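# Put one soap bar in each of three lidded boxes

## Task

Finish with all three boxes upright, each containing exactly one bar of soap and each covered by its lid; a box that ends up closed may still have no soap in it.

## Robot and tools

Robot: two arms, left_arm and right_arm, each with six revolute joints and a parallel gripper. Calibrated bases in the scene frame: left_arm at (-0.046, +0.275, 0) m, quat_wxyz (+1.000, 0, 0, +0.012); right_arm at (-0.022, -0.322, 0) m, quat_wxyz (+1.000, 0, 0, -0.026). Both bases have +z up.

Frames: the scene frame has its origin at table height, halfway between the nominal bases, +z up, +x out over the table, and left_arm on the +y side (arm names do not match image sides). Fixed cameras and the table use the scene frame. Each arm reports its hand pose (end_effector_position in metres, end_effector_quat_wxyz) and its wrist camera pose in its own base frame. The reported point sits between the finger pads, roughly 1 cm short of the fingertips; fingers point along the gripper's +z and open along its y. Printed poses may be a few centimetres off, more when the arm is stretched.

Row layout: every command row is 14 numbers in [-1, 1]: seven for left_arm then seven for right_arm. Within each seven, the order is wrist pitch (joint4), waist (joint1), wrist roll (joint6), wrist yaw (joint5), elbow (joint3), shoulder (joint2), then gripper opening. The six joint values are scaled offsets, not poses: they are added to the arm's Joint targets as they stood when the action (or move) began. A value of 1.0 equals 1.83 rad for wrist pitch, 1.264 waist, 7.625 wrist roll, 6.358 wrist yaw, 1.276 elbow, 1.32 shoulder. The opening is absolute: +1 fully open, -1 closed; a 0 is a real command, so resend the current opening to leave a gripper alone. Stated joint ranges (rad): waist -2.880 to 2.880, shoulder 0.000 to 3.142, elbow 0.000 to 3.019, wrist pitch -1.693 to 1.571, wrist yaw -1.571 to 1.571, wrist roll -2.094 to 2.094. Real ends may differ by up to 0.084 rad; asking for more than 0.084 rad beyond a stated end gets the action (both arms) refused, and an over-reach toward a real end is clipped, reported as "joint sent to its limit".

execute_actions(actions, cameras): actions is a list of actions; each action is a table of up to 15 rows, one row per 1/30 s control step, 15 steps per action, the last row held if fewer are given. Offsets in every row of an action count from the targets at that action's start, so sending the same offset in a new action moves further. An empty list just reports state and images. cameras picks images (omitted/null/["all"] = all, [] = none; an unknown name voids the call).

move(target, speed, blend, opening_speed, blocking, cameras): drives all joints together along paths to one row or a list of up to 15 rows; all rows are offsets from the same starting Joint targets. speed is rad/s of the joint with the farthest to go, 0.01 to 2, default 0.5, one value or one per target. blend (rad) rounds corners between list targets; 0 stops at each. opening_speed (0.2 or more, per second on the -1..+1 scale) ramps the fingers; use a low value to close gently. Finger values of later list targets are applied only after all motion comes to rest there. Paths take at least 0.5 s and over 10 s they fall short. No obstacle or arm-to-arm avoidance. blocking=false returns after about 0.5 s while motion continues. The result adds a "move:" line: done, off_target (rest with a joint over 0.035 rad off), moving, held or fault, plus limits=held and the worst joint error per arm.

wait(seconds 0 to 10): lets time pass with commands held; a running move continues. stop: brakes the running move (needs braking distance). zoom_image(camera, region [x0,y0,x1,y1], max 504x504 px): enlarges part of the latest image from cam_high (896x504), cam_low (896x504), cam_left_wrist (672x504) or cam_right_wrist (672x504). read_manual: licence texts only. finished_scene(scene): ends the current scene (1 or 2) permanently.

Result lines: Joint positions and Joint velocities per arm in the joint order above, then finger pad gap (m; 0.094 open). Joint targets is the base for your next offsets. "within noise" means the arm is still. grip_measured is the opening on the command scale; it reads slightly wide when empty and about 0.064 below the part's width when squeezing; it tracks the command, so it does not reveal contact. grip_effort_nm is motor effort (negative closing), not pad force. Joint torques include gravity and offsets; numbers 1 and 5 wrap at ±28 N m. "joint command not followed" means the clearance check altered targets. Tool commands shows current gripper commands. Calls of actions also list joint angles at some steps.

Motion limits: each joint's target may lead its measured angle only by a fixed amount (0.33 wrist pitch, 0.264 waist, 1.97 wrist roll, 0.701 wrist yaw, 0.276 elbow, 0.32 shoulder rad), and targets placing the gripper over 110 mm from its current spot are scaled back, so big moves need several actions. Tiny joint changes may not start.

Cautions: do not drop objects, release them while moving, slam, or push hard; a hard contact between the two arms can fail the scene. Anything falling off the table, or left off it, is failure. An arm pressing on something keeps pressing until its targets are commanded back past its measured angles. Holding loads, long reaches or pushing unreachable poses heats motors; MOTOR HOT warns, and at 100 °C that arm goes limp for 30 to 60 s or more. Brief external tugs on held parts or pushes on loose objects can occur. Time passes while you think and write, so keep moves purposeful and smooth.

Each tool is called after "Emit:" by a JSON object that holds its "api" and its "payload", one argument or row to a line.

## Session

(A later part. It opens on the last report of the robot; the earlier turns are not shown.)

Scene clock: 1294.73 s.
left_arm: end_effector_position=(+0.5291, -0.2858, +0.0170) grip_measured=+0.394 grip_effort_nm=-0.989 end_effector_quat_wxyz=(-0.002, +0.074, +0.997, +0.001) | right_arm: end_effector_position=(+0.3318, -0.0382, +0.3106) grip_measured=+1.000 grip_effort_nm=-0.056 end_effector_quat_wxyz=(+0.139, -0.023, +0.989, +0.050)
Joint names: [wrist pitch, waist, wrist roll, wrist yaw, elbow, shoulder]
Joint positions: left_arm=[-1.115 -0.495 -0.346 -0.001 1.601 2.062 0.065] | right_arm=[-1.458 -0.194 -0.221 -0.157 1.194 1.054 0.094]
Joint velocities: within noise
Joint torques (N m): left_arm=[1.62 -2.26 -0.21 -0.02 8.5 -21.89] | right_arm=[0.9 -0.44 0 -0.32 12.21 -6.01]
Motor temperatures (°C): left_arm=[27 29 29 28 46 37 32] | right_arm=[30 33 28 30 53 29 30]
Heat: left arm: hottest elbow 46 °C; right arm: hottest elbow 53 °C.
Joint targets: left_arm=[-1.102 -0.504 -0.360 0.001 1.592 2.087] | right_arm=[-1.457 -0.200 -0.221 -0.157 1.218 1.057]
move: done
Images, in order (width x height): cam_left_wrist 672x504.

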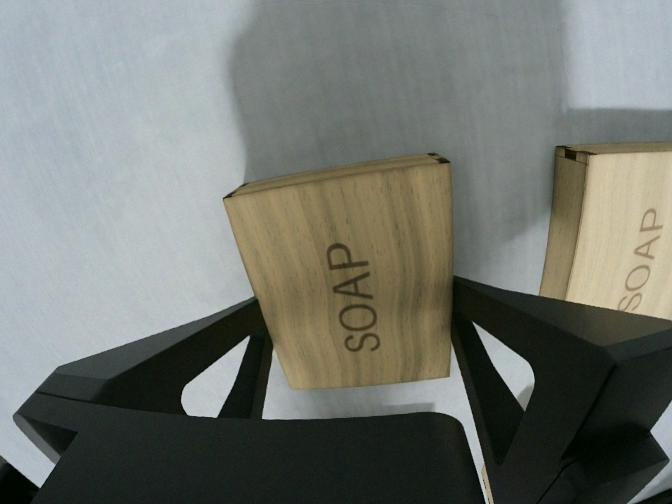

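Emit:
{"api": "move", "payload": {
  "target": [
    [-0.0863,0,0,0,0.1089,-0.0508,0.3,0,0,0,0,0,0,1],
    [-0.0219,-0.0783,-0.0101,0,-0.2719,-0.3265,0.3,0,0,0,0,0,0,1]
  ],
  "speed": [0.3,0.4],
  "blend": [0.03,0],
  "cameras": ["cam_left_wrist"]
}}

Emit:
{"api": "zoom_image", "payload": {
  "camera": "cam_left_wrist",
  "region": [220, 120, 480, 220]
}}

Scene clock: 1316.67 s.
left_arm: end_effector_position=(+0.3956, -0.2675, +0.1010) grip_measured=+0.391 grip_effort_nm=-1.038 end_effector_quat_wxyz=(+0.001, +0.086, +0.996, +0.000) | right_arm: end_effector_position=(+0.3318, -0.0382, +0.3106) grip_measured=+1.000 grip_effort_nm=-0.051 end_effector_quat_wxyz=(+0.139, -0.023, +0.989, +0.050)
Joint names: [wrist pitch, waist, wrist roll, wrist yaw, elbow, shoulder]
Joint positions: left_arm=[-1.155 -0.594 -0.422 -0.001 1.257 1.671 0.065] | right_arm=[-1.458 -0.194 -0.221 -0.157 1.194 1.054 0.094]
Joint velocities: within noise
Joint torques (N m): left_arm=[1.51 -2.32 -0.2 -0.03 8.47 -19.14] | right_arm=[0.9 -0.44 0 -0.32 12.21 -6.07]
Motor temperatures (°C): left_arm=[27 29 29 28 44 39 33] | right_arm=[30 33 28 30 54 29 30]
Heat: left arm: hottest elbow 44 °C; right arm: hottest elbow 54 °C.
Joint targets: left_arm=[-1.142 -0.603 -0.436 0.001 1.245 1.656] | right_arm=[-1.457 -0.200 -0.221 -0.157 1.218 1.057]
move: done
Images, in order (width x height): cam_left_wrist 672x504.

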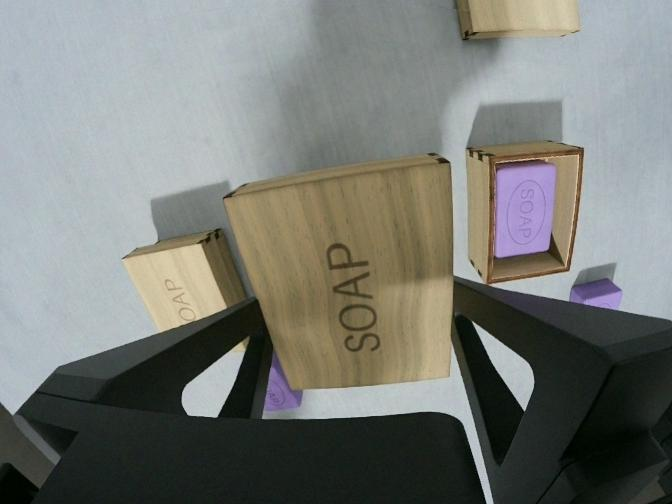

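Scaled by 1.938 from the camera's 672x504 image, which has a finer 960x720 frame.

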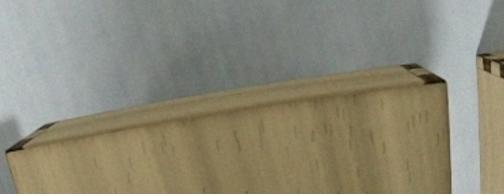

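Emit:
{"api": "execute_actions", "payload": {
  "actions": [],
  "cameras": ["cam_low","cam_high"]
}}

Emit:
{"api": "zoom_image", "payload": {
  "camera": "cam_low",
  "region": [460, 220, 600, 330]
}}

Emit:
{"api": "zoom_image", "payload": {
  "camera": "cam_high",
  "region": [360, 180, 480, 290]
}}

Scene clock: 1331.23 s.
left_arm: end_effector_position=(+0.3956, -0.2675, +0.1008) grip_measured=+0.391 grip_effort_nm=-1.043 end_effector_quat_wxyz=(+0.001, +0.085, +0.996, +0.000) | right_arm: end_effector_position=(+0.3318, -0.0382, +0.3106) grip_measured=+1.000 grip_effort_nm=-0.051 end_effector_quat_wxyz=(+0.139, -0.023, +0.989, +0.050)
Joint names: [wrist pitch, waist, wrist roll, wrist yaw, elbow, shoulder]
Joint positions: left_arm=[-1.154 -0.594 -0.423 -0.001 1.257 1.671 0.065] | right_arm=[-1.458 -0.194 -0.221 -0.157 1.194 1.054 0.094]
Joint velocities: within noise
Joint torques (N m): left_arm=[1.58 -2.32 -0.21 -0.02 8.49 -19.14] | right_arm=[0.9 -0.5 0 -0.32 12.21 -6.07]
Motor temperatures (°C): left_arm=[27 29 29 28 44 38 33] | right_arm=[30 33 28 30 54 29 30]
Heat: left arm: hottest elbow 44 °C; right arm: hottest elbow 54 °C.
Joint targets: left_arm=[-1.142 -0.603 -0.436 0.001 1.245 1.656] | right_arm=[-1.457 -0.200 -0.221 -0.157 1.218 1.057]
Tool commands: left_gripper/opening=+0.3 right_gripper/opening=+1.0
Images, in order (width x height): cam_high 896x504, cam_low 896x504.

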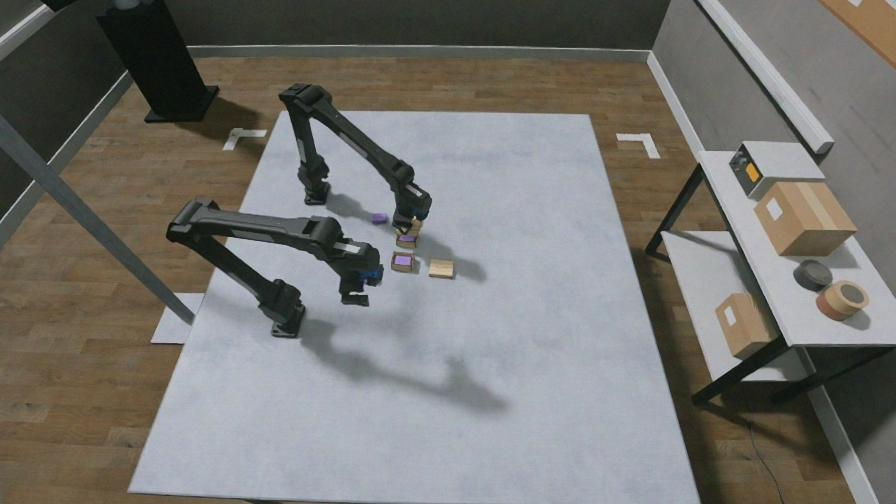

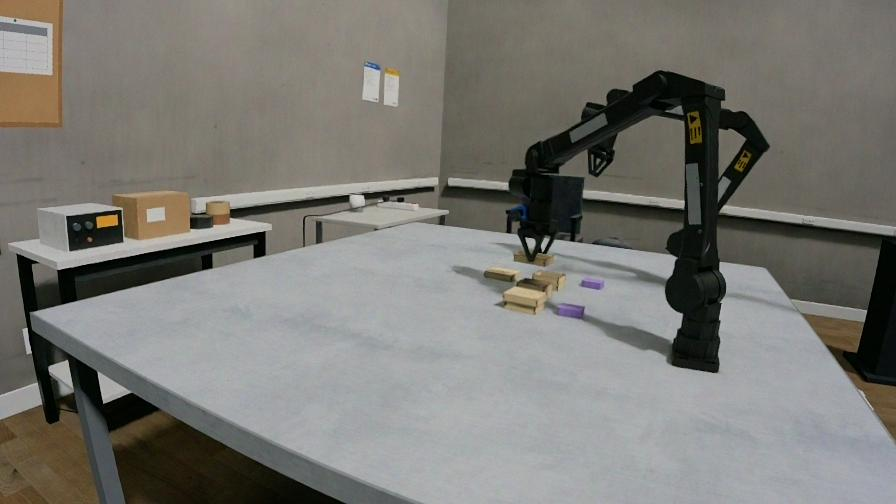

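Scaled by 3.600 from the camera's 896x504 image, which has a finer 1280x720 frame.

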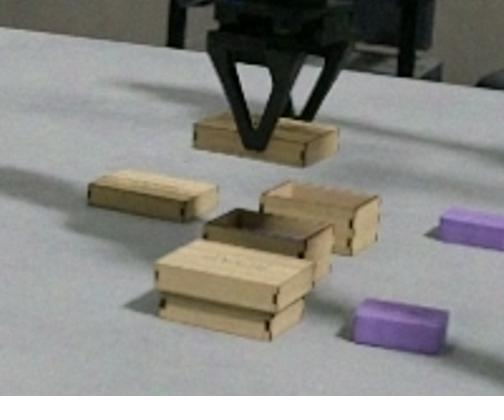

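Scaled by 4.200 from the camera's 896x504 image, which has a finer 1280x720 frame.

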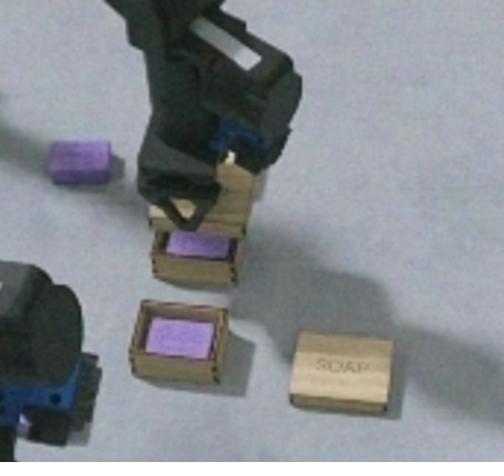

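Emit:
{"api": "move", "payload": {
  "target": [0.0038,-0.0100,-0.0018,0,-0.0260,-0.0191,0.3,0,0,0,0,0,0,1],
  "speed": 0.2,
  "cameras": ["cam_left_wrist"]
}}

Emit:
{"api": "zoom_image", "payload": {
  "camera": "cam_left_wrist",
  "region": [220, 120, 480, 220]
}}

Scene clock: 1352.33 s.
left_arm: end_effector_position=(+0.3839, -0.2656, +0.0990) grip_measured=+0.391 grip_effort_nm=-1.038 end_effector_quat_wxyz=(-0.001, +0.084, +0.996, +0.001) | right_arm: end_effector_position=(+0.3318, -0.0382, +0.3106) grip_measured=+1.000 grip_effort_nm=-0.046 end_effector_quat_wxyz=(+0.139, -0.023, +0.989, +0.050)
Joint names: [wrist pitch, waist, wrist roll, wrist yaw, elbow, shoulder]
Joint positions: left_arm=[-1.148 -0.605 -0.436 -0.001 1.225 1.65 0.065] | right_arm=[-1.458 -0.194 -0.221 -0.157 1.194 1.054 0.094]
Joint velocities: within noise
Joint torques (N m): left_arm=[1.69 -2.49 -0.2 -0.03 8.53 -19.08] | right_arm=[0.9 -0.44 0 -0.32 12.19 -6.01]
Motor temperatures (°C): left_arm=[27 29 29 28 44 37 33] | right_arm=[30 32 28 30 54 29 30]
Heat: left arm: hottest elbow 44 °C; right arm: hottest elbow 54 °C.
Joint targets: left_arm=[-1.135 -0.616 -0.450 0.001 1.212 1.631] | right_arm=[-1.457 -0.200 -0.221 -0.157 1.218 1.057]
move: done
Images, in order (width x height): cam_left_wrist 672x504.

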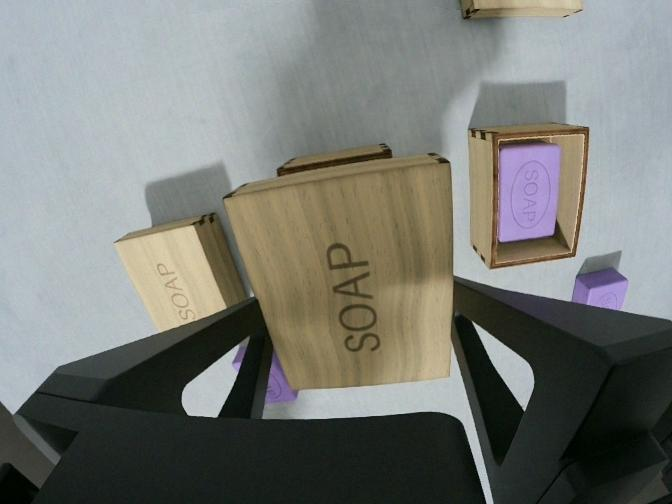

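Scaled by 1.938 from the camera's 672x504 image, which has a finer 960x720 frame.

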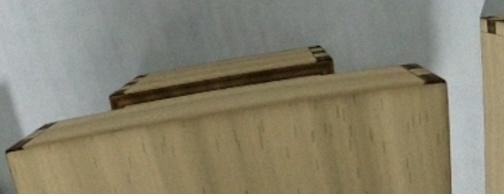

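Emit:
{"api": "move", "payload": {
  "target": [0.0650,0.0265,0.0103,0,-0.0568,0.0639,0.3,0,0,0,0,0,0,1],
  "speed": 0.15,
  "cameras": ["cam_left_wrist","cam_low"]
}}

Emit:
{"api": "zoom_image", "payload": {
  "camera": "cam_left_wrist",
  "region": [220, 120, 480, 220]
}}

Emit:
{"api": "zoom_image", "payload": {
  "camera": "cam_low",
  "region": [490, 260, 570, 310]
}}

Scene clock: 1382.63 s.
left_arm: end_effector_position=(+0.3826, -0.2583, +0.0542) grip_measured=+0.391 grip_effort_nm=-1.033 end_effector_quat_wxyz=(-0.001, +0.103, +0.995, +0.001) | right_arm: end_effector_position=(+0.3318, -0.0382, +0.3106) grip_measured=+1.000 grip_effort_nm=-0.051 end_effector_quat_wxyz=(+0.139, -0.023, +0.989, +0.050)
Joint names: [wrist pitch, waist, wrist roll, wrist yaw, elbow, shoulder]
Joint positions: left_arm=[-1.029 -0.593 -0.386 -0.001 1.149 1.694 0.065] | right_arm=[-1.458 -0.194 -0.221 -0.157 1.194 1.054 0.094]
Joint velocities: within noise
Joint torques (N m): left_arm=[1.59 -0.73 0.13 -0.02 8.09 -15.5] | right_arm=[0.9 -0.44 0 -0.32 12.21 -6.07]
Motor temperatures (°C): left_arm=[27 29 29 28 44 39 33] | right_arm=[30 32 28 30 54 29 30]
Heat: left arm: hottest elbow 44 °C; right arm: hottest elbow 54 °C.
Joint targets: left_arm=[-1.016 -0.582 -0.372 0.001 1.140 1.715] | right_arm=[-1.457 -0.200 -0.221 -0.157 1.218 1.057]
move: done
Images, in order (width x height): cam_low 896x504, cam_left_wrist 672x504.

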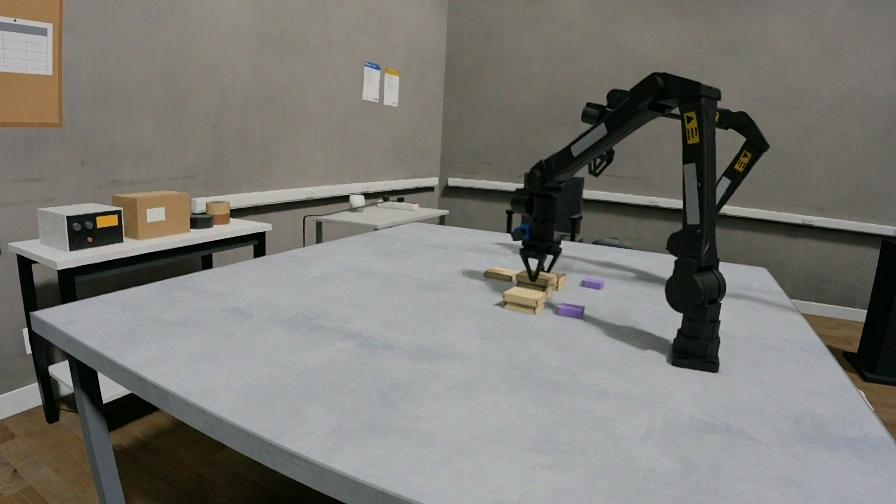

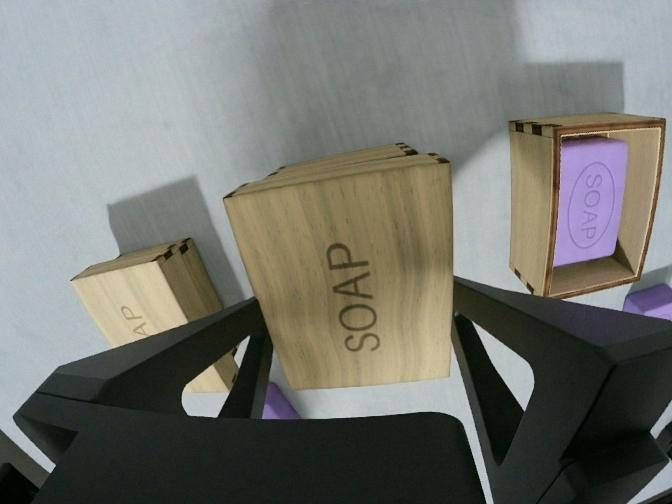

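Scaled by 1.938 from the camera's 672x504 image, which has a finer 960x720 frame.

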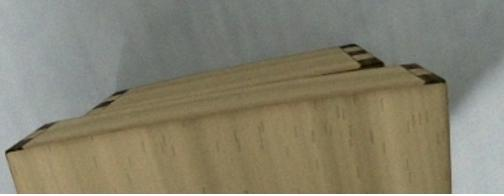

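Scaled by 6.300 from the camera's 896x504 image, which has a finer 1280x720 frame.

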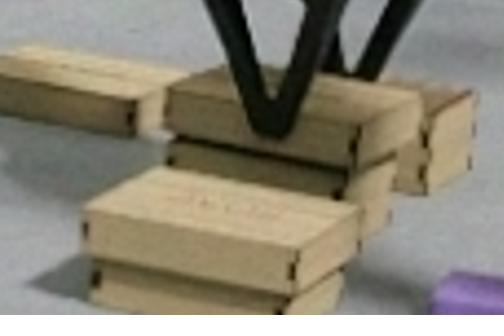

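Emit:
{"api": "move", "payload": {
  "target": [
    [0,-0.0195,-0.0065,0,0,0.002,0.3,0,0,0,0,0,0,1],
    [0.0104,-0.0195,-0.0065,0,-0.0025,0.0124,0.3,0,0,0,0,0,0,1]
  ],
  "speed": 0.08,
  "cameras": ["cam_left_wrist","cam_low"]
}}

Emit:
{"api": "zoom_image", "payload": {
  "camera": "cam_left_wrist",
  "region": [220, 120, 480, 220]
}}

Emit:
{"api": "zoom_image", "payload": {
  "camera": "cam_low",
  "region": [490, 260, 570, 310]
}}

Scene clock: 1420.10 s.
left_arm: end_effector_position=(+0.3851, -0.2608, +0.0501) grip_measured=+0.391 grip_effort_nm=-1.043 end_effector_quat_wxyz=(+0.002, +0.093, +0.996, -0.001) | right_arm: end_effector_position=(+0.3318, -0.0382, +0.3106) grip_measured=+1.000 grip_effort_nm=-0.046 end_effector_quat_wxyz=(+0.139, -0.023, +0.989, +0.050)
Joint names: [wrist pitch, waist, wrist roll, wrist yaw, elbow, shoulder]
Joint positions: left_arm=[-1.012 -0.595 -0.409 -0.001 1.149 1.703 0.065] | right_arm=[-1.458 -0.194 -0.221 -0.157 1.194 1.054 0.094]
Joint velocities: within noise
Joint torques (N m): left_arm=[1.76 -2.43 -0.19 -0.02 7.77 -15.5] | right_arm=[0.9 -0.44 0 -0.32 12.21 -6.01]
Motor temperatures (°C): left_arm=[27 29 29 28 43 38 33] | right_arm=[30 32 28 30 54 29 30]
Heat: left arm: hottest elbow 43 °C; right arm: hottest elbow 54 °C.
Joint targets: left_arm=[-0.997 -0.607 -0.421 0.001 1.136 1.732] | right_arm=[-1.457 -0.200 -0.221 -0.157 1.218 1.057]
move: done
Images, in order (width x height): cam_low 896x504, cam_left_wrist 672x504.

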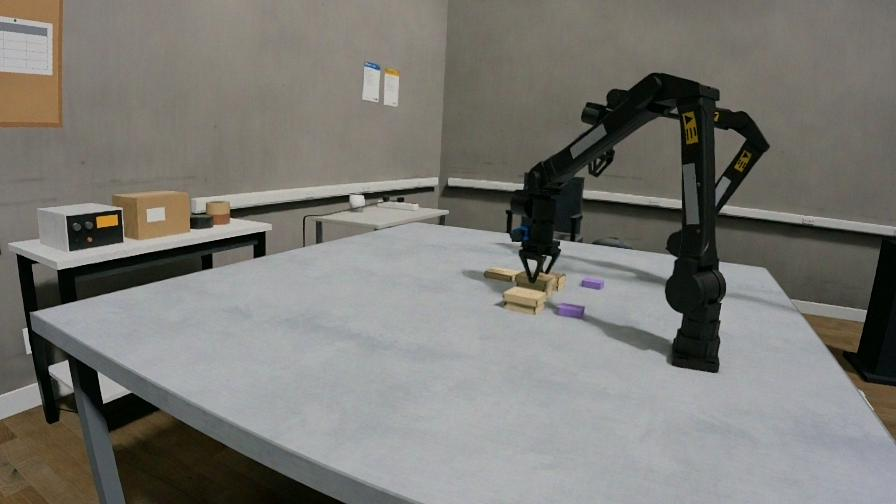

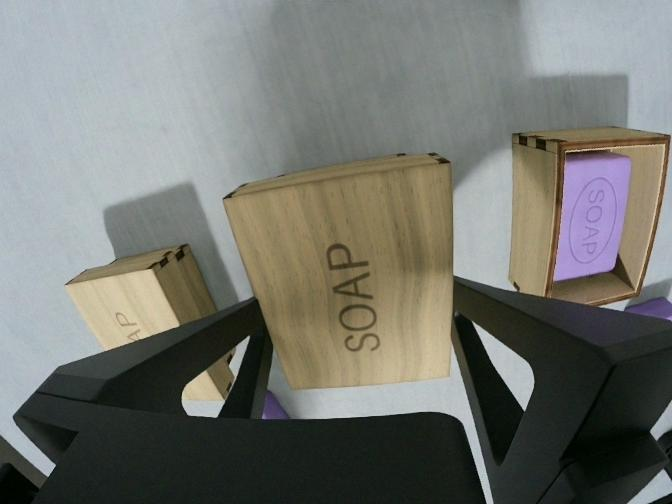

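Scaled by 1.938 from the camera's 672x504 image, which has a finer 960x720 frame.

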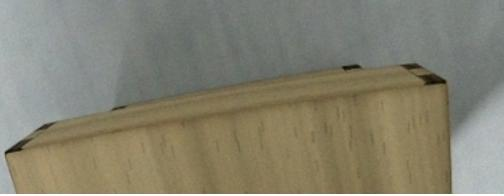

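Scaled by 6.300 from the camera's 896x504 image, which has a finer 1280x720 frame.

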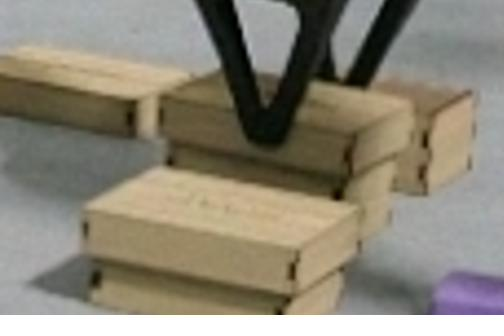

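Emit:
{"api": "move", "payload": {
  "target": [-0.0197,0,0,0,0,-0.0333,0.3,0,0,0,0,0,0,1],
  "speed": 0.1,
  "cameras": []
}}

Emit:
{"api": "move", "payload": {
  "target": [0.0246,0,0,0,-0.0049,0.0342,0.3,0,0,0,0,0,0,1],
  "speed": 0.06,
  "cameras": ["cam_left_wrist","cam_low"]
}}

Emit:
{"api": "zoom_image", "payload": {
  "camera": "cam_left_wrist",
  "region": [220, 120, 480, 220]
}}

Emit:
{"api": "zoom_image", "payload": {
  "camera": "cam_low",
  "region": [490, 260, 570, 310]
}}

Scene clock: 1438.53 s.
left_arm: end_effector_position=(+0.3834, -0.2597, +0.0500) grip_measured=+0.391 grip_effort_nm=-1.038 end_effector_quat_wxyz=(-0.001, +0.092, +0.996, +0.001) | right_arm: end_effector_position=(+0.3318, -0.0382, +0.3106) grip_measured=+1.000 grip_effort_nm=-0.056 end_effector_quat_wxyz=(+0.139, -0.023, +0.989, +0.050)
Joint names: [wrist pitch, waist, wrist roll, wrist yaw, elbow, shoulder]
Joint positions: left_arm=[-1.02 -0.595 -0.41 -0.001 1.149 1.703 0.065] | right_arm=[-1.458 -0.194 -0.221 -0.157 1.194 1.054 0.094]
Joint velocities: within noise
Joint torques (N m): left_arm=[0.59 -2.49 -0.19 -0.02 7.75 -18.96] | right_arm=[0.88 -0.44 0 -0.32 12.19 -6.07]
Motor temperatures (°C): left_arm=[27 29 29 28 42 37 33] | right_arm=[30 32 28 30 54 29 30]
Heat: left arm: hottest elbow 42 °C; right arm: hottest elbow 54 °C.
Joint targets: left_arm=[-1.033 -0.607 -0.421 0.001 1.136 1.688] | right_arm=[-1.457 -0.200 -0.221 -0.157 1.218 1.057]
move: done
No camera images: "cameras" was empty.

Scene clock: 1439.67 s.
left_arm: end_effector_position=(+0.3847, -0.2605, +0.0472) grip_measured=+0.391 grip_effort_nm=-1.038 end_effector_quat_wxyz=(+0.003, +0.092, +0.996, -0.002) | right_arm: end_effector_position=(+0.3318, -0.0382, +0.3106) grip_measured=+1.000 grip_effort_nm=-0.056 end_effector_quat_wxyz=(+0.139, -0.023, +0.989, +0.050)
Joint names: [wrist pitch, waist, wrist roll, wrist yaw, elbow, shoulder]
Joint positions: left_arm=[-1.001 -0.595 -0.41 -0.001 1.142 1.705 0.065] | right_arm=[-1.458 -0.194 -0.221 -0.157 1.194 1.054 0.094]
Joint velocities: within noise
Joint torques (N m): left_arm=[1.43 -2.49 -0.19 -0.02 7.77 -14.45] | right_arm=[0.88 -0.5 0 -0.32 12.19 -6.01]
Motor temperatures (°C): left_arm=[27 29 29 28 42 37 33] | right_arm=[30 32 28 30 54 29 30]
Heat: left arm: hottest elbow 42 °C; right arm: hottest elbow 54 °C.
Joint targets: left_arm=[-0.988 -0.607 -0.421 0.001 1.130 1.733] | right_arm=[-1.457 -0.200 -0.221 -0.157 1.218 1.057]
move: done
Images, in order (width x height): cam_low 896x504, cam_left_wrist 672x504.

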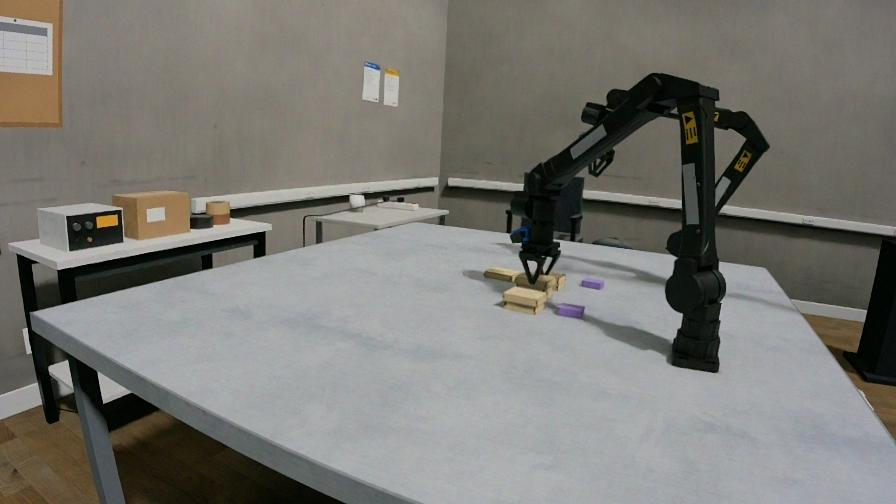

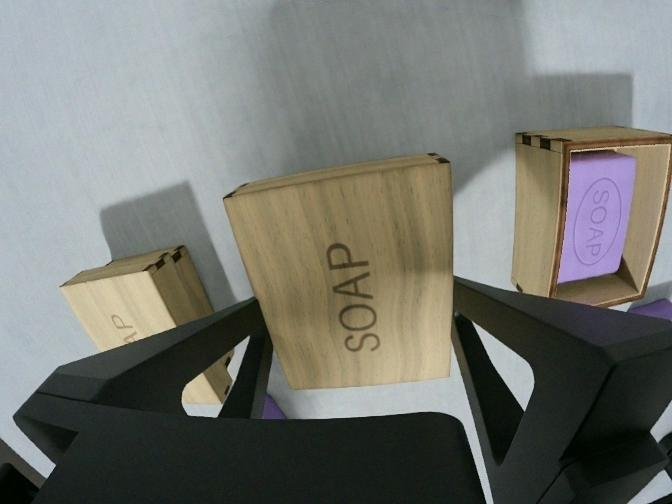

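Scaled by 1.938 from the camera's 672x504 image, which has a finer 960x720 frame.

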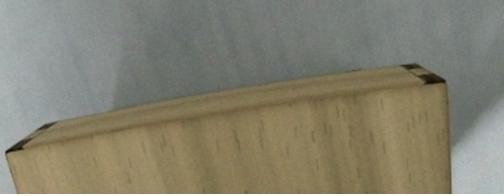

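Scaled by 6.300 from the camera's 896x504 image, which has a finer 1280x720 frame.

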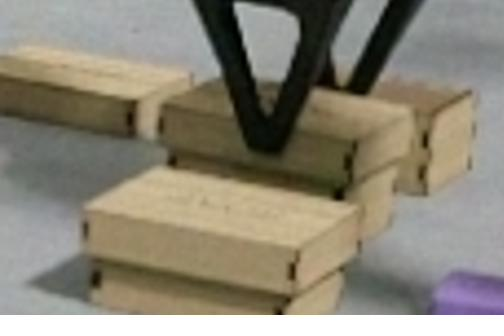

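Emit:
{"api": "move", "payload": {
  "target": [-0.0262,0,0,0,0,-0.0439,0.3,0,0,0,0,0,0,1],
  "speed": 0.1,
  "cameras": []
}}

Emit:
{"api": "move", "payload": {
  "target": [0.0284,0,0,0,-0.0055,0.0420,0.3,0,0,0,0,0,0,1],
  "speed": 0.06,
  "cameras": ["cam_left_wrist","cam_low"]
}}

Emit:
{"api": "zoom_image", "payload": {
  "camera": "cam_left_wrist",
  "region": [220, 120, 480, 220]
}}

Emit:
{"api": "zoom_image", "payload": {
  "camera": "cam_low",
  "region": [490, 260, 570, 310]
}}

Scene clock: 1454.67 s.
left_arm: end_effector_position=(+0.3804, -0.2577, +0.0518) grip_measured=+0.391 grip_effort_nm=-1.033 end_effector_quat_wxyz=(-0.002, +0.092, +0.996, +0.002) | right_arm: end_effector_position=(+0.3318, -0.0382, +0.3106) grip_measured=+1.000 grip_effort_nm=-0.051 end_effector_quat_wxyz=(+0.139, -0.023, +0.989, +0.050)
Joint names: [wrist pitch, waist, wrist roll, wrist yaw, elbow, shoulder]
Joint positions: left_arm=[-1.025 -0.595 -0.41 -0.001 1.142 1.694 0.065] | right_arm=[-1.458 -0.194 -0.221 -0.157 1.194 1.054 0.094]
Joint velocities: within noise
Joint torques (N m): left_arm=[0.53 -2.55 -0.19 -0.02 7.87 -19.19] | right_arm=[0.88 -0.44 0 -0.32 12.21 -6.07]
Motor temperatures (°C): left_arm=[27 29 29 28 41 36 33] | right_arm=[30 32 28 30 54 29 30]
Heat: left arm: hottest elbow 41 °C; right arm: hottest elbow 54 °C.
Joint targets: left_arm=[-1.036 -0.607 -0.421 0.001 1.130 1.675] | right_arm=[-1.457 -0.200 -0.221 -0.157 1.218 1.057]
move: done
No camera images: "cameras" was empty.

Scene clock: 1456.10 s.
left_arm: end_effector_position=(+0.3825, -0.2593, +0.0451) grip_measured=+0.391 grip_effort_nm=-1.033 end_effector_quat_wxyz=(+0.002, +0.092, +0.996, -0.001) | right_arm: end_effector_position=(+0.3318, -0.0382, +0.3106) grip_measured=+1.000 grip_effort_nm=-0.051 end_effector_quat_wxyz=(+0.139, -0.023, +0.989, +0.050)
Joint names: [wrist pitch, waist, wrist roll, wrist yaw, elbow, shoulder]
Joint positions: left_arm=[-0.997 -0.595 -0.41 -0.001 1.135 1.704 0.065] | right_arm=[-1.458 -0.194 -0.221 -0.157 1.194 1.054 0.094]
Joint velocities: within noise
Joint torques (N m): left_arm=[1.62 -2.49 -0.19 -0.02 7.8 -15.03] | right_arm=[0.88 -0.5 0 -0.32 12.21 -6.07]
Motor temperatures (°C): left_arm=[27 29 29 28 41 36 33] | right_arm=[30 32 28 30 54 29 30]
Heat: left arm: hottest elbow 41 °C; right arm: hottest elbow 54 °C.
Joint targets: left_arm=[-0.984 -0.607 -0.421 0.001 1.123 1.730] | right_arm=[-1.457 -0.200 -0.221 -0.157 1.218 1.057]
move: done
Images, in order (width x height): cam_low 896x504, cam_left_wrist 672x504.

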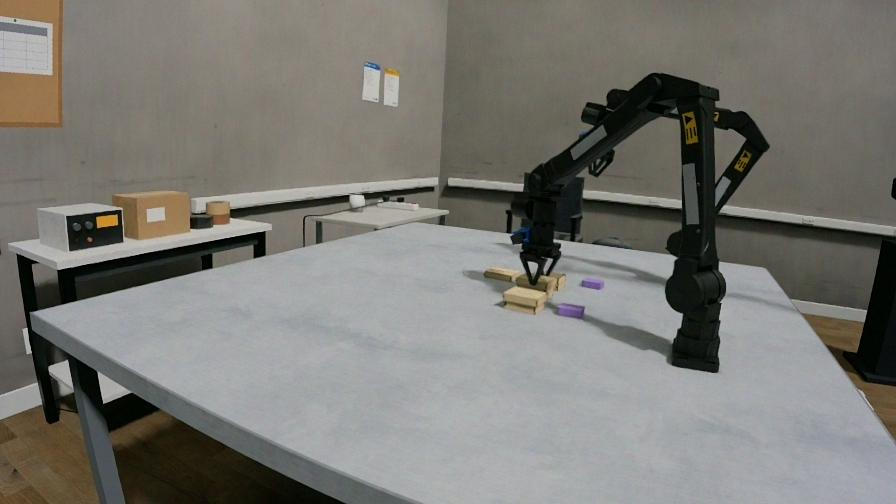

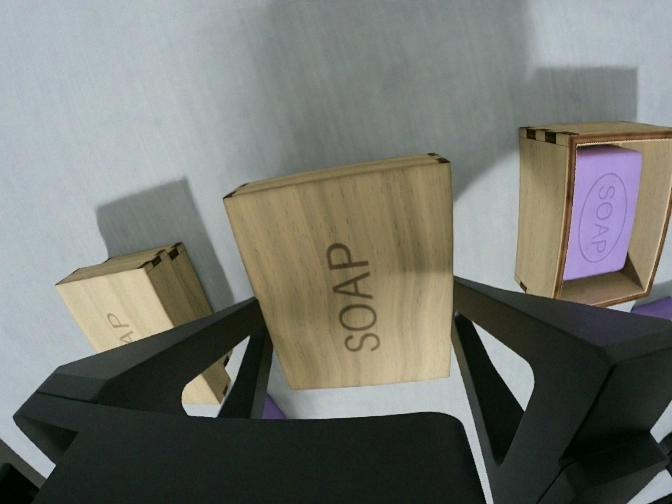

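Scaled by 1.938 from the camera's 672x504 image, which has a finer 960x720 frame.

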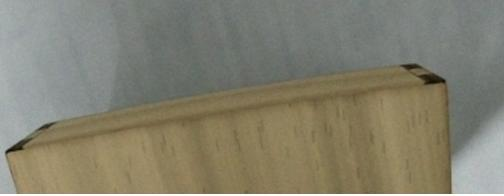

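Scaled by 6.300 from the camera's 896x504 image, which has a finer 1280x720 frame.

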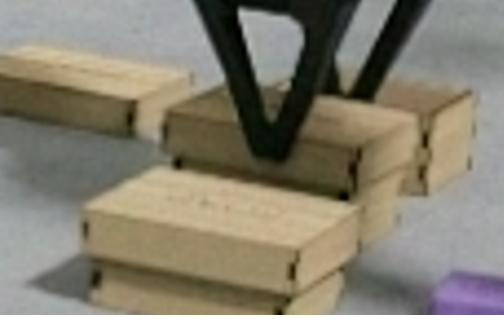

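Emit:
{"api": "move", "payload": {
  "target": [0.0082,0,0,0,-0.0039,0.008,0.3,0,0,0,0,0,0,1],
  "speed": 0.05,
  "cameras": ["cam_left_wrist","cam_low"]
}}

Emit:
{"api": "zoom_image", "payload": {
  "camera": "cam_low",
  "region": [490, 260, 570, 310]
}}

Scene clock: 1474.10 s.
left_arm: end_effector_position=(+0.3830, -0.2596, +0.0388) grip_measured=+0.391 grip_effort_nm=-1.033 end_effector_quat_wxyz=(+0.002, +0.092, +0.996, -0.001) | right_arm: end_effector_position=(+0.3318, -0.0382, +0.3106) grip_measured=+1.000 grip_effort_nm=-0.051 end_effector_quat_wxyz=(+0.139, -0.023, +0.989, +0.050)
Joint names: [wrist pitch, waist, wrist roll, wrist yaw, elbow, shoulder]
Joint positions: left_arm=[-0.982 -0.595 -0.41 -0.001 1.13 1.714 0.065] | right_arm=[-1.458 -0.194 -0.221 -0.157 1.194 1.054 0.094]
Joint velocities: within noise
Joint torques (N m): left_arm=[1.51 -2.49 -0.19 -0.02 7.71 -15.5] | right_arm=[0.9 -0.44 0.01 -0.32 12.21 -6.01]
Motor temperatures (°C): left_arm=[27 28 29 28 41 36 33] | right_arm=[30 32 28 30 54 29 30]
Heat: left arm: hottest elbow 41 °C; right arm: hottest elbow 54 °C.
Joint targets: left_arm=[-0.969 -0.607 -0.421 0.001 1.118 1.741] | right_arm=[-1.457 -0.200 -0.221 -0.157 1.218 1.057]
move: done
Images, in order (width x height): cam_low 896x504, cam_left_wrist 672x504.

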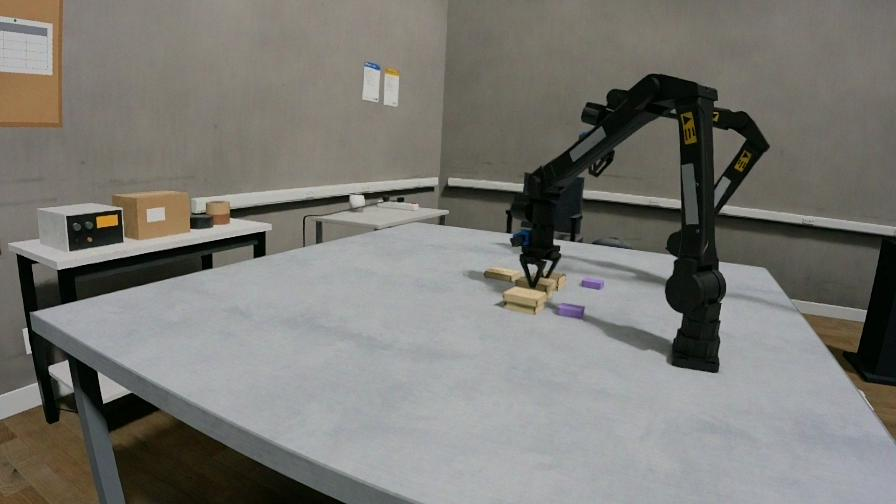

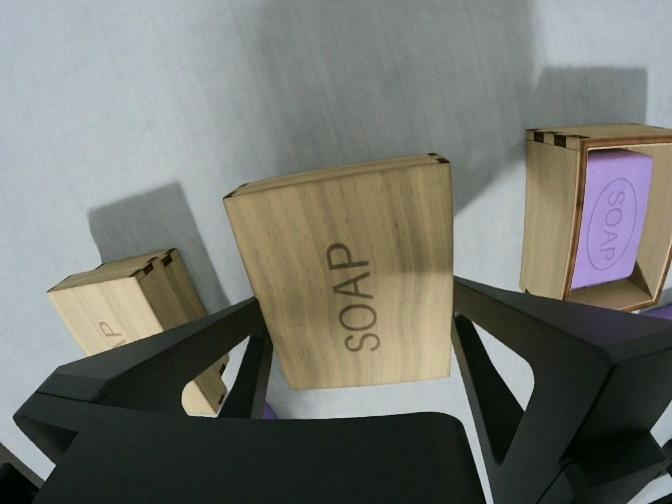

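Scaled by 6.300 from the camera's 896x504 image, which has a finer 1280x720 frame.

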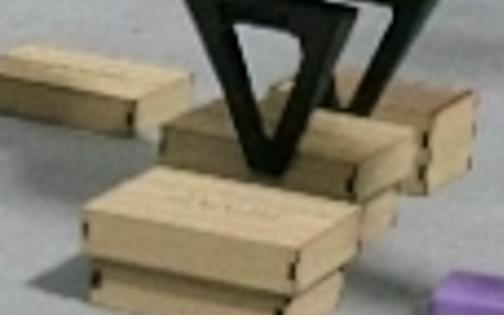

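Engaged. Seat and release.

Emit:
{"api": "move", "payload": {
  "target": [0.0045,0,0,0,-0.0026,0.008,0.3,0,0,0,0,0,0,1],
  "speed": 0.05,
  "cameras": []
}}

Emit:
{"api": "move", "payload": {
  "target": [0,0,0,0,0,0,0.85,0,0,0,0,0,0,1],
  "opening_speed": 0.5,
  "cameras": ["cam_left_wrist","cam_low"]
}}

Emit:
{"api": "zoom_image", "payload": {
  "camera": "cam_low",
  "region": [490, 260, 570, 310]
}}

Scene clock: 1491.37 s.
left_arm: end_effector_position=(+0.3837, -0.2601, +0.0358) grip_measured=+0.391 grip_effort_nm=-1.033 end_effector_quat_wxyz=(+0.002, +0.092, +0.996, -0.001) | right_arm: end_effector_position=(+0.3318, -0.0382, +0.3106) grip_measured=+1.000 grip_effort_nm=-0.051 end_effector_quat_wxyz=(+0.139, -0.023, +0.989, +0.050)
Joint names: [wrist pitch, waist, wrist roll, wrist yaw, elbow, shoulder]
Joint positions: left_arm=[-0.976 -0.595 -0.41 -0.001 1.13 1.721 0.065] | right_arm=[-1.458 -0.194 -0.221 -0.157 1.194 1.054 0.094]
Joint velocities: within noise
Joint torques (N m): left_arm=[1.72 -2.49 -0.19 -0.02 7.36 -14.74] | right_arm=[0.9 -0.5 0 -0.32 12.21 -6.07]
Motor temperatures (°C): left_arm=[27 28 29 28 41 36 33] | right_arm=[30 32 28 30 55 29 30]
Heat: left arm: hottest elbow 41 °C; right arm: hottest elbow 55 °C.
Joint targets: left_arm=[-0.961 -0.607 -0.421 0.001 1.115 1.752] | right_arm=[-1.457 -0.200 -0.221 -0.157 1.218 1.057]
move: done
No camera images: "cameras" was empty.

Scene clock: 1492.80 s.
left_arm: end_effector_position=(+0.3841, -0.2604, +0.0353) grip_measured=+0.847 grip_effort_nm=0.115 end_effector_quat_wxyz=(+0.002, +0.092, +0.996, -0.001) | right_arm: end_effector_position=(+0.3318, -0.0382, +0.3106) grip_measured=+1.000 grip_effort_nm=-0.051 end_effector_quat_wxyz=(+0.139, -0.023, +0.989, +0.050)
Joint names: [wrist pitch, waist, wrist roll, wrist yaw, elbow, shoulder]
Joint positions: left_arm=[-0.973 -0.595 -0.41 -0.001 1.13 1.722 0.087] | right_arm=[-1.458 -0.194 -0.221 -0.157 1.194 1.054 0.094]
Joint velocities: within noise
Joint torques (N m): left_arm=[1.61 -2.49 -0.19 -0.02 7.36 -14.97] | right_arm=[0.9 -0.44 0 -0.32 12.19 -6.07]
Motor temperatures (°C): left_arm=[27 28 29 28 41 36 33] | right_arm=[30 32 28 30 55 29 30]
Heat: left arm: hottest elbow 41 °C; right arm: hottest elbow 55 °C.
Joint targets: left_arm=[-0.961 -0.607 -0.421 0.001 1.115 1.751] | right_arm=[-1.457 -0.200 -0.221 -0.157 1.218 1.057]
move: done
Images, in order (width x height): cam_low 896x504, cam_left_wrist 672x504.

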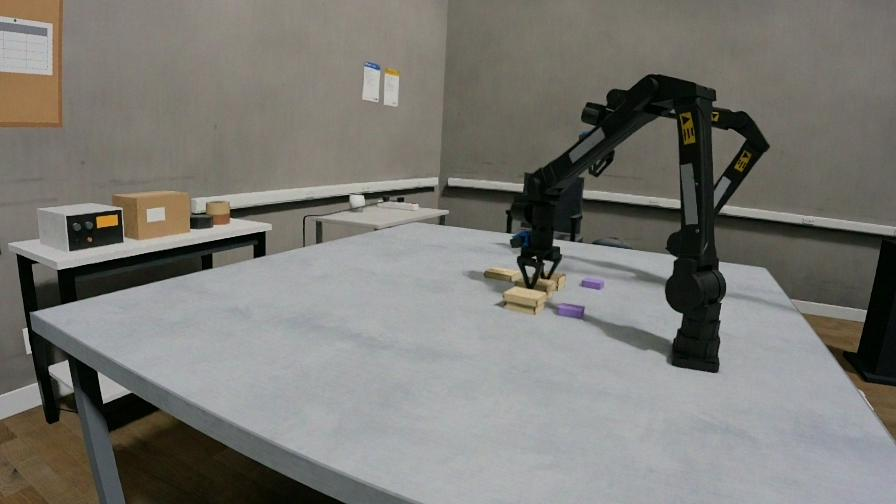

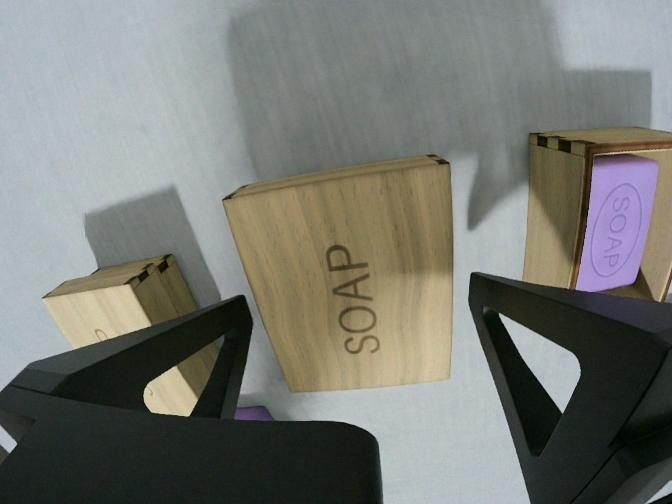

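Scaled by 6.300 from the camera's 896x504 image, which has a finer 1280x720 frame.

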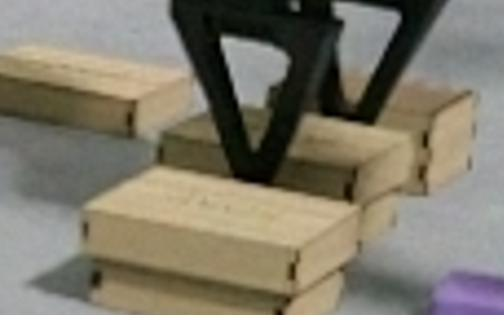

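Emit:
{"api": "move", "payload": {
  "target": [
    [-0.1082,0,0,0,0.1246,-0.0909,0.85,0,0,0,0,0,0,1],
    [-0.2060,-0.0332,-0.0073,0,0.6387,0.2970,0.85,0,0,0,0,0,0,1]
  ],
  "speed": [0.3,0.5],
  "blend": [0.05,0],
  "cameras": ["cam_left_wrist"]
}}

Scene clock: 1504.87 s.
left_arm: end_effector_position=(+0.5202, -0.3862, +0.0827) grip_measured=+0.848 grip_effort_nm=0.120 end_effector_quat_wxyz=(+0.002, +0.087, +0.996, -0.001) | right_arm: end_effector_position=(+0.3318, -0.0382, +0.3106) grip_measured=+1.000 grip_effort_nm=-0.046 end_effector_quat_wxyz=(+0.139, -0.023, +0.989, +0.050)
Joint names: [wrist pitch, waist, wrist roll, wrist yaw, elbow, shoulder]
Joint positions: left_arm=[-1.327 -0.638 -0.463 -0.001 1.875 2.115 0.087] | right_arm=[-1.458 -0.194 -0.221 -0.157 1.194 1.054 0.094]
Joint velocities: within noise
Joint torques (N m): left_arm=[0.62 -2.43 -0.24 -0.02 15.2 -23.24] | right_arm=[0.9 -0.44 0 -0.32 12.21 -6.07]
Motor temperatures (°C): left_arm=[27 28 29 28 41 36 32] | right_arm=[30 32 28 30 55 29 30]
Heat: left arm: hottest elbow 41 °C; right arm: hottest elbow 55 °C.
Joint targets: left_arm=[-1.338 -0.649 -0.477 0.001 1.930 2.144] | right_arm=[-1.457 -0.200 -0.221 -0.157 1.218 1.057]
move: off_target (left_arm); left_arm: the elbow is farthest, 0.055 rad from its target
Images, in order (width x height): cam_left_wrist 672x504.

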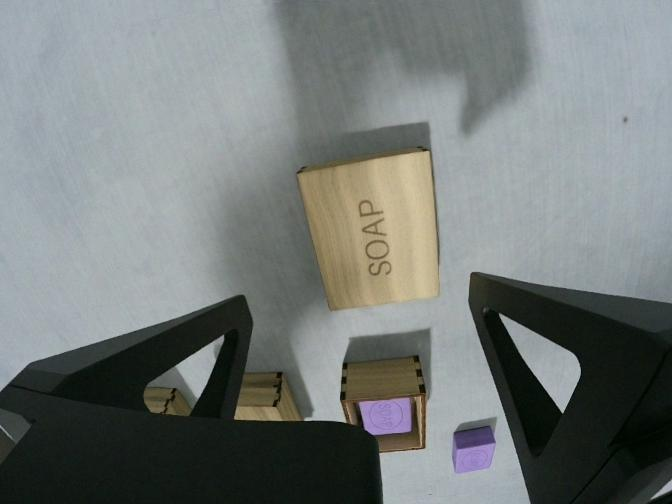

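Emit:
{"api": "move", "payload": {
  "target": [
    [0,-0.0127,-0.0035,0,0,0,0.9,0,0,0,0,0,0,1],
    [0.0825,-0.0127,-0.0035,0,-0.1097,0.0424,0.9,0,0,0,0,0,0,1]
  ],
  "speed": 0.2,
  "cameras": ["cam_left_wrist"]
}}

Emit:
{"api": "move", "payload": {
  "target": [0,0,0,0,0,0,0.3,0,0,0,0,0,0,1],
  "opening_speed": 0.5,
  "cameras": ["cam_left_wrist"]
}}

Emit:
{"api": "zoom_image", "payload": {
  "camera": "cam_left_wrist",
  "region": [220, 120, 480, 220]
}}

Scene clock: 1517.90 s.
left_arm: end_effector_position=(+0.5126, -0.3950, +0.0187) grip_measured=+0.898 grip_effort_nm=0.125 end_effector_quat_wxyz=(-0.001, +0.083, +0.997, +0.001) | right_arm: end_effector_position=(+0.3318, -0.0382, +0.3106) grip_measured=+1.000 grip_effort_nm=-0.051 end_effector_quat_wxyz=(+0.139, -0.023, +0.989, +0.050)
Joint names: [wrist pitch, waist, wrist roll, wrist yaw, elbow, shoulder]
Joint positions: left_arm=[-1.2 -0.656 -0.49 -0.001 1.799 2.173 0.089] | right_arm=[-1.458 -0.194 -0.221 -0.157 1.194 1.054 0.094]
Joint velocities: within noise
Joint torques (N m): left_arm=[1.59 -2.2 -0.21 -0.03 8.88 -23.88] | right_arm=[0.9 -0.44 0 -0.32 12.21 -6.07]
Motor temperatures (°C): left_arm=[27 28 29 28 46 38 32] | right_arm=[30 32 28 30 55 29 30]
Heat: left arm: hottest elbow 46 °C; right arm: hottest elbow 55 °C.
Joint targets: left_arm=[-1.187 -0.665 -0.504 0.001 1.790 2.199] | right_arm=[-1.457 -0.200 -0.221 -0.157 1.218 1.057]
move: done
Images, in order (width x height): cam_left_wrist 672x504.

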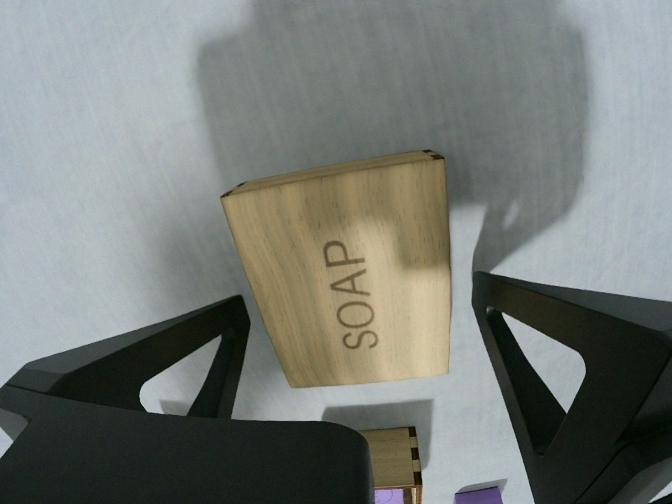

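Scene clock: 1519.33 s.
left_arm: end_effector_position=(+0.5126, -0.3950, +0.0187) grip_measured=+0.392 grip_effort_nm=-0.999 end_effector_quat_wxyz=(-0.001, +0.083, +0.997, +0.001) | right_arm: end_effector_position=(+0.3318, -0.0382, +0.3106) grip_measured=+1.000 grip_effort_nm=-0.046 end_effector_quat_wxyz=(+0.139, -0.023, +0.989, +0.050)
Joint names: [wrist pitch, waist, wrist roll, wrist yaw, elbow, shoulder]
Joint positions: left_arm=[-1.2 -0.656 -0.49 -0.001 1.799 2.173 0.065] | right_arm=[-1.458 -0.194 -0.221 -0.157 1.194 1.054 0.094]
Joint velocities: within noise
Joint torques (N m): left_arm=[1.59 -2.26 -0.21 -0.03 8.87 -23.88] | right_arm=[0.9 -0.44 0 -0.32 12.21 -6.01]
Motor temperatures (°C): left_arm=[27 28 29 28 45 38 32] | right_arm=[30 32 28 30 55 29 30]
Heat: left arm: hottest elbow 45 °C; right arm: hottest elbow 55 °C.
Joint targets: left_arm=[-1.187 -0.665 -0.503 0.001 1.790 2.199] | right_arm=[-1.457 -0.200 -0.221 -0.157 1.218 1.057]
move: done
Images, in order (width x height): cam_left_wrist 672x504.

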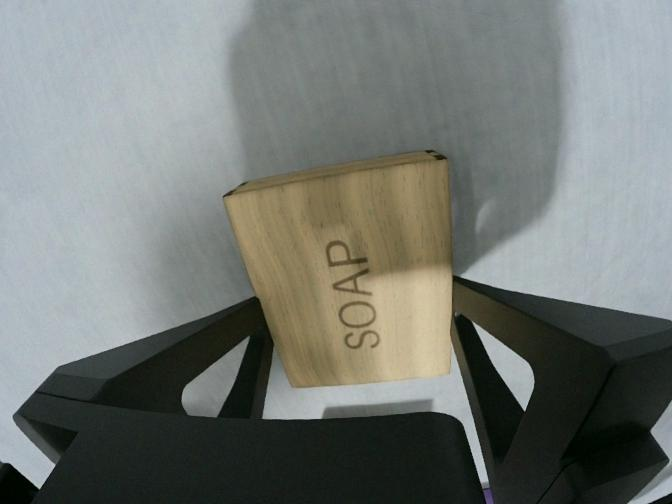

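Scaled by 1.938 from the camera's 672x504 image, which has a finer 960x720 frame.

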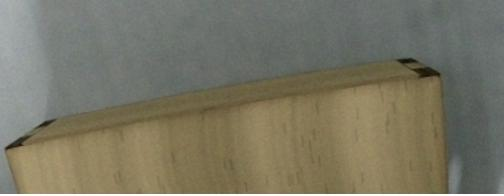

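Emit:
{"api": "move", "payload": {
  "target": [
    [-0.0825,0,0,0,0.1097,-0.0424,0.3,0,0,0,0,0,0,1],
    [0.0066,-0.1010,-0.0123,0,-0.3274,-0.3395,0.3,0,0,0,0,0,0,1]
  ],
  "speed": [0.3,0.4],
  "blend": [0.03,0],
  "cameras": ["cam_left_wrist"]
}}

Emit:
{"api": "zoom_image", "payload": {
  "camera": "cam_left_wrist",
  "region": [220, 120, 480, 220]
}}

Scene clock: 1549.90 s.
left_arm: end_effector_position=(+0.3655, -0.3652, +0.0989) grip_measured=+0.389 grip_effort_nm=-1.043 end_effector_quat_wxyz=(-0.001, +0.100, +0.995, +0.001) | right_arm: end_effector_position=(+0.3318, -0.0382, +0.3106) grip_measured=+1.000 grip_effort_nm=-0.046 end_effector_quat_wxyz=(+0.139, -0.023, +0.989, +0.050)
Joint names: [wrist pitch, waist, wrist roll, wrist yaw, elbow, shoulder]
Joint positions: left_arm=[-1.187 -0.784 -0.583 -0.001 1.384 1.77 0.065] | right_arm=[-1.458 -0.194 -0.221 -0.157 1.194 1.054 0.094]
Joint velocities: within noise
Joint torques (N m): left_arm=[1.62 -2.2 -0.23 -0.03 8.55 -21.42] | right_arm=[0.9 -0.44 0 -0.32 12.21 -6.07]
Motor temperatures (°C): left_arm=[27 28 29 28 43 39 33] | right_arm=[30 32 28 30 55 29 30]
Heat: left arm: hottest elbow 43 °C; right arm: hottest elbow 55 °C.
Joint targets: left_arm=[-1.175 -0.792 -0.597 0.001 1.372 1.752] | right_arm=[-1.457 -0.200 -0.221 -0.157 1.218 1.057]
move: done
Images, in order (width x height): cam_left_wrist 672x504.

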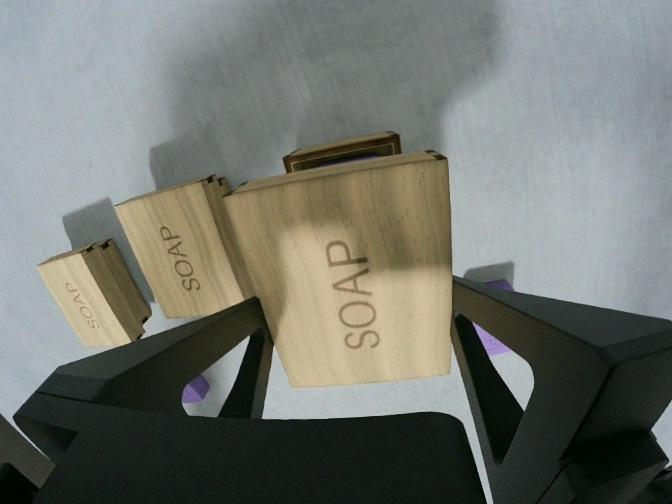

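Scaled by 1.938 from the camera's 672x504 image, which has a finer 960x720 frame.

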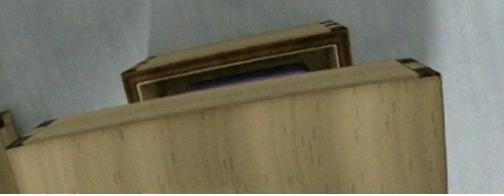

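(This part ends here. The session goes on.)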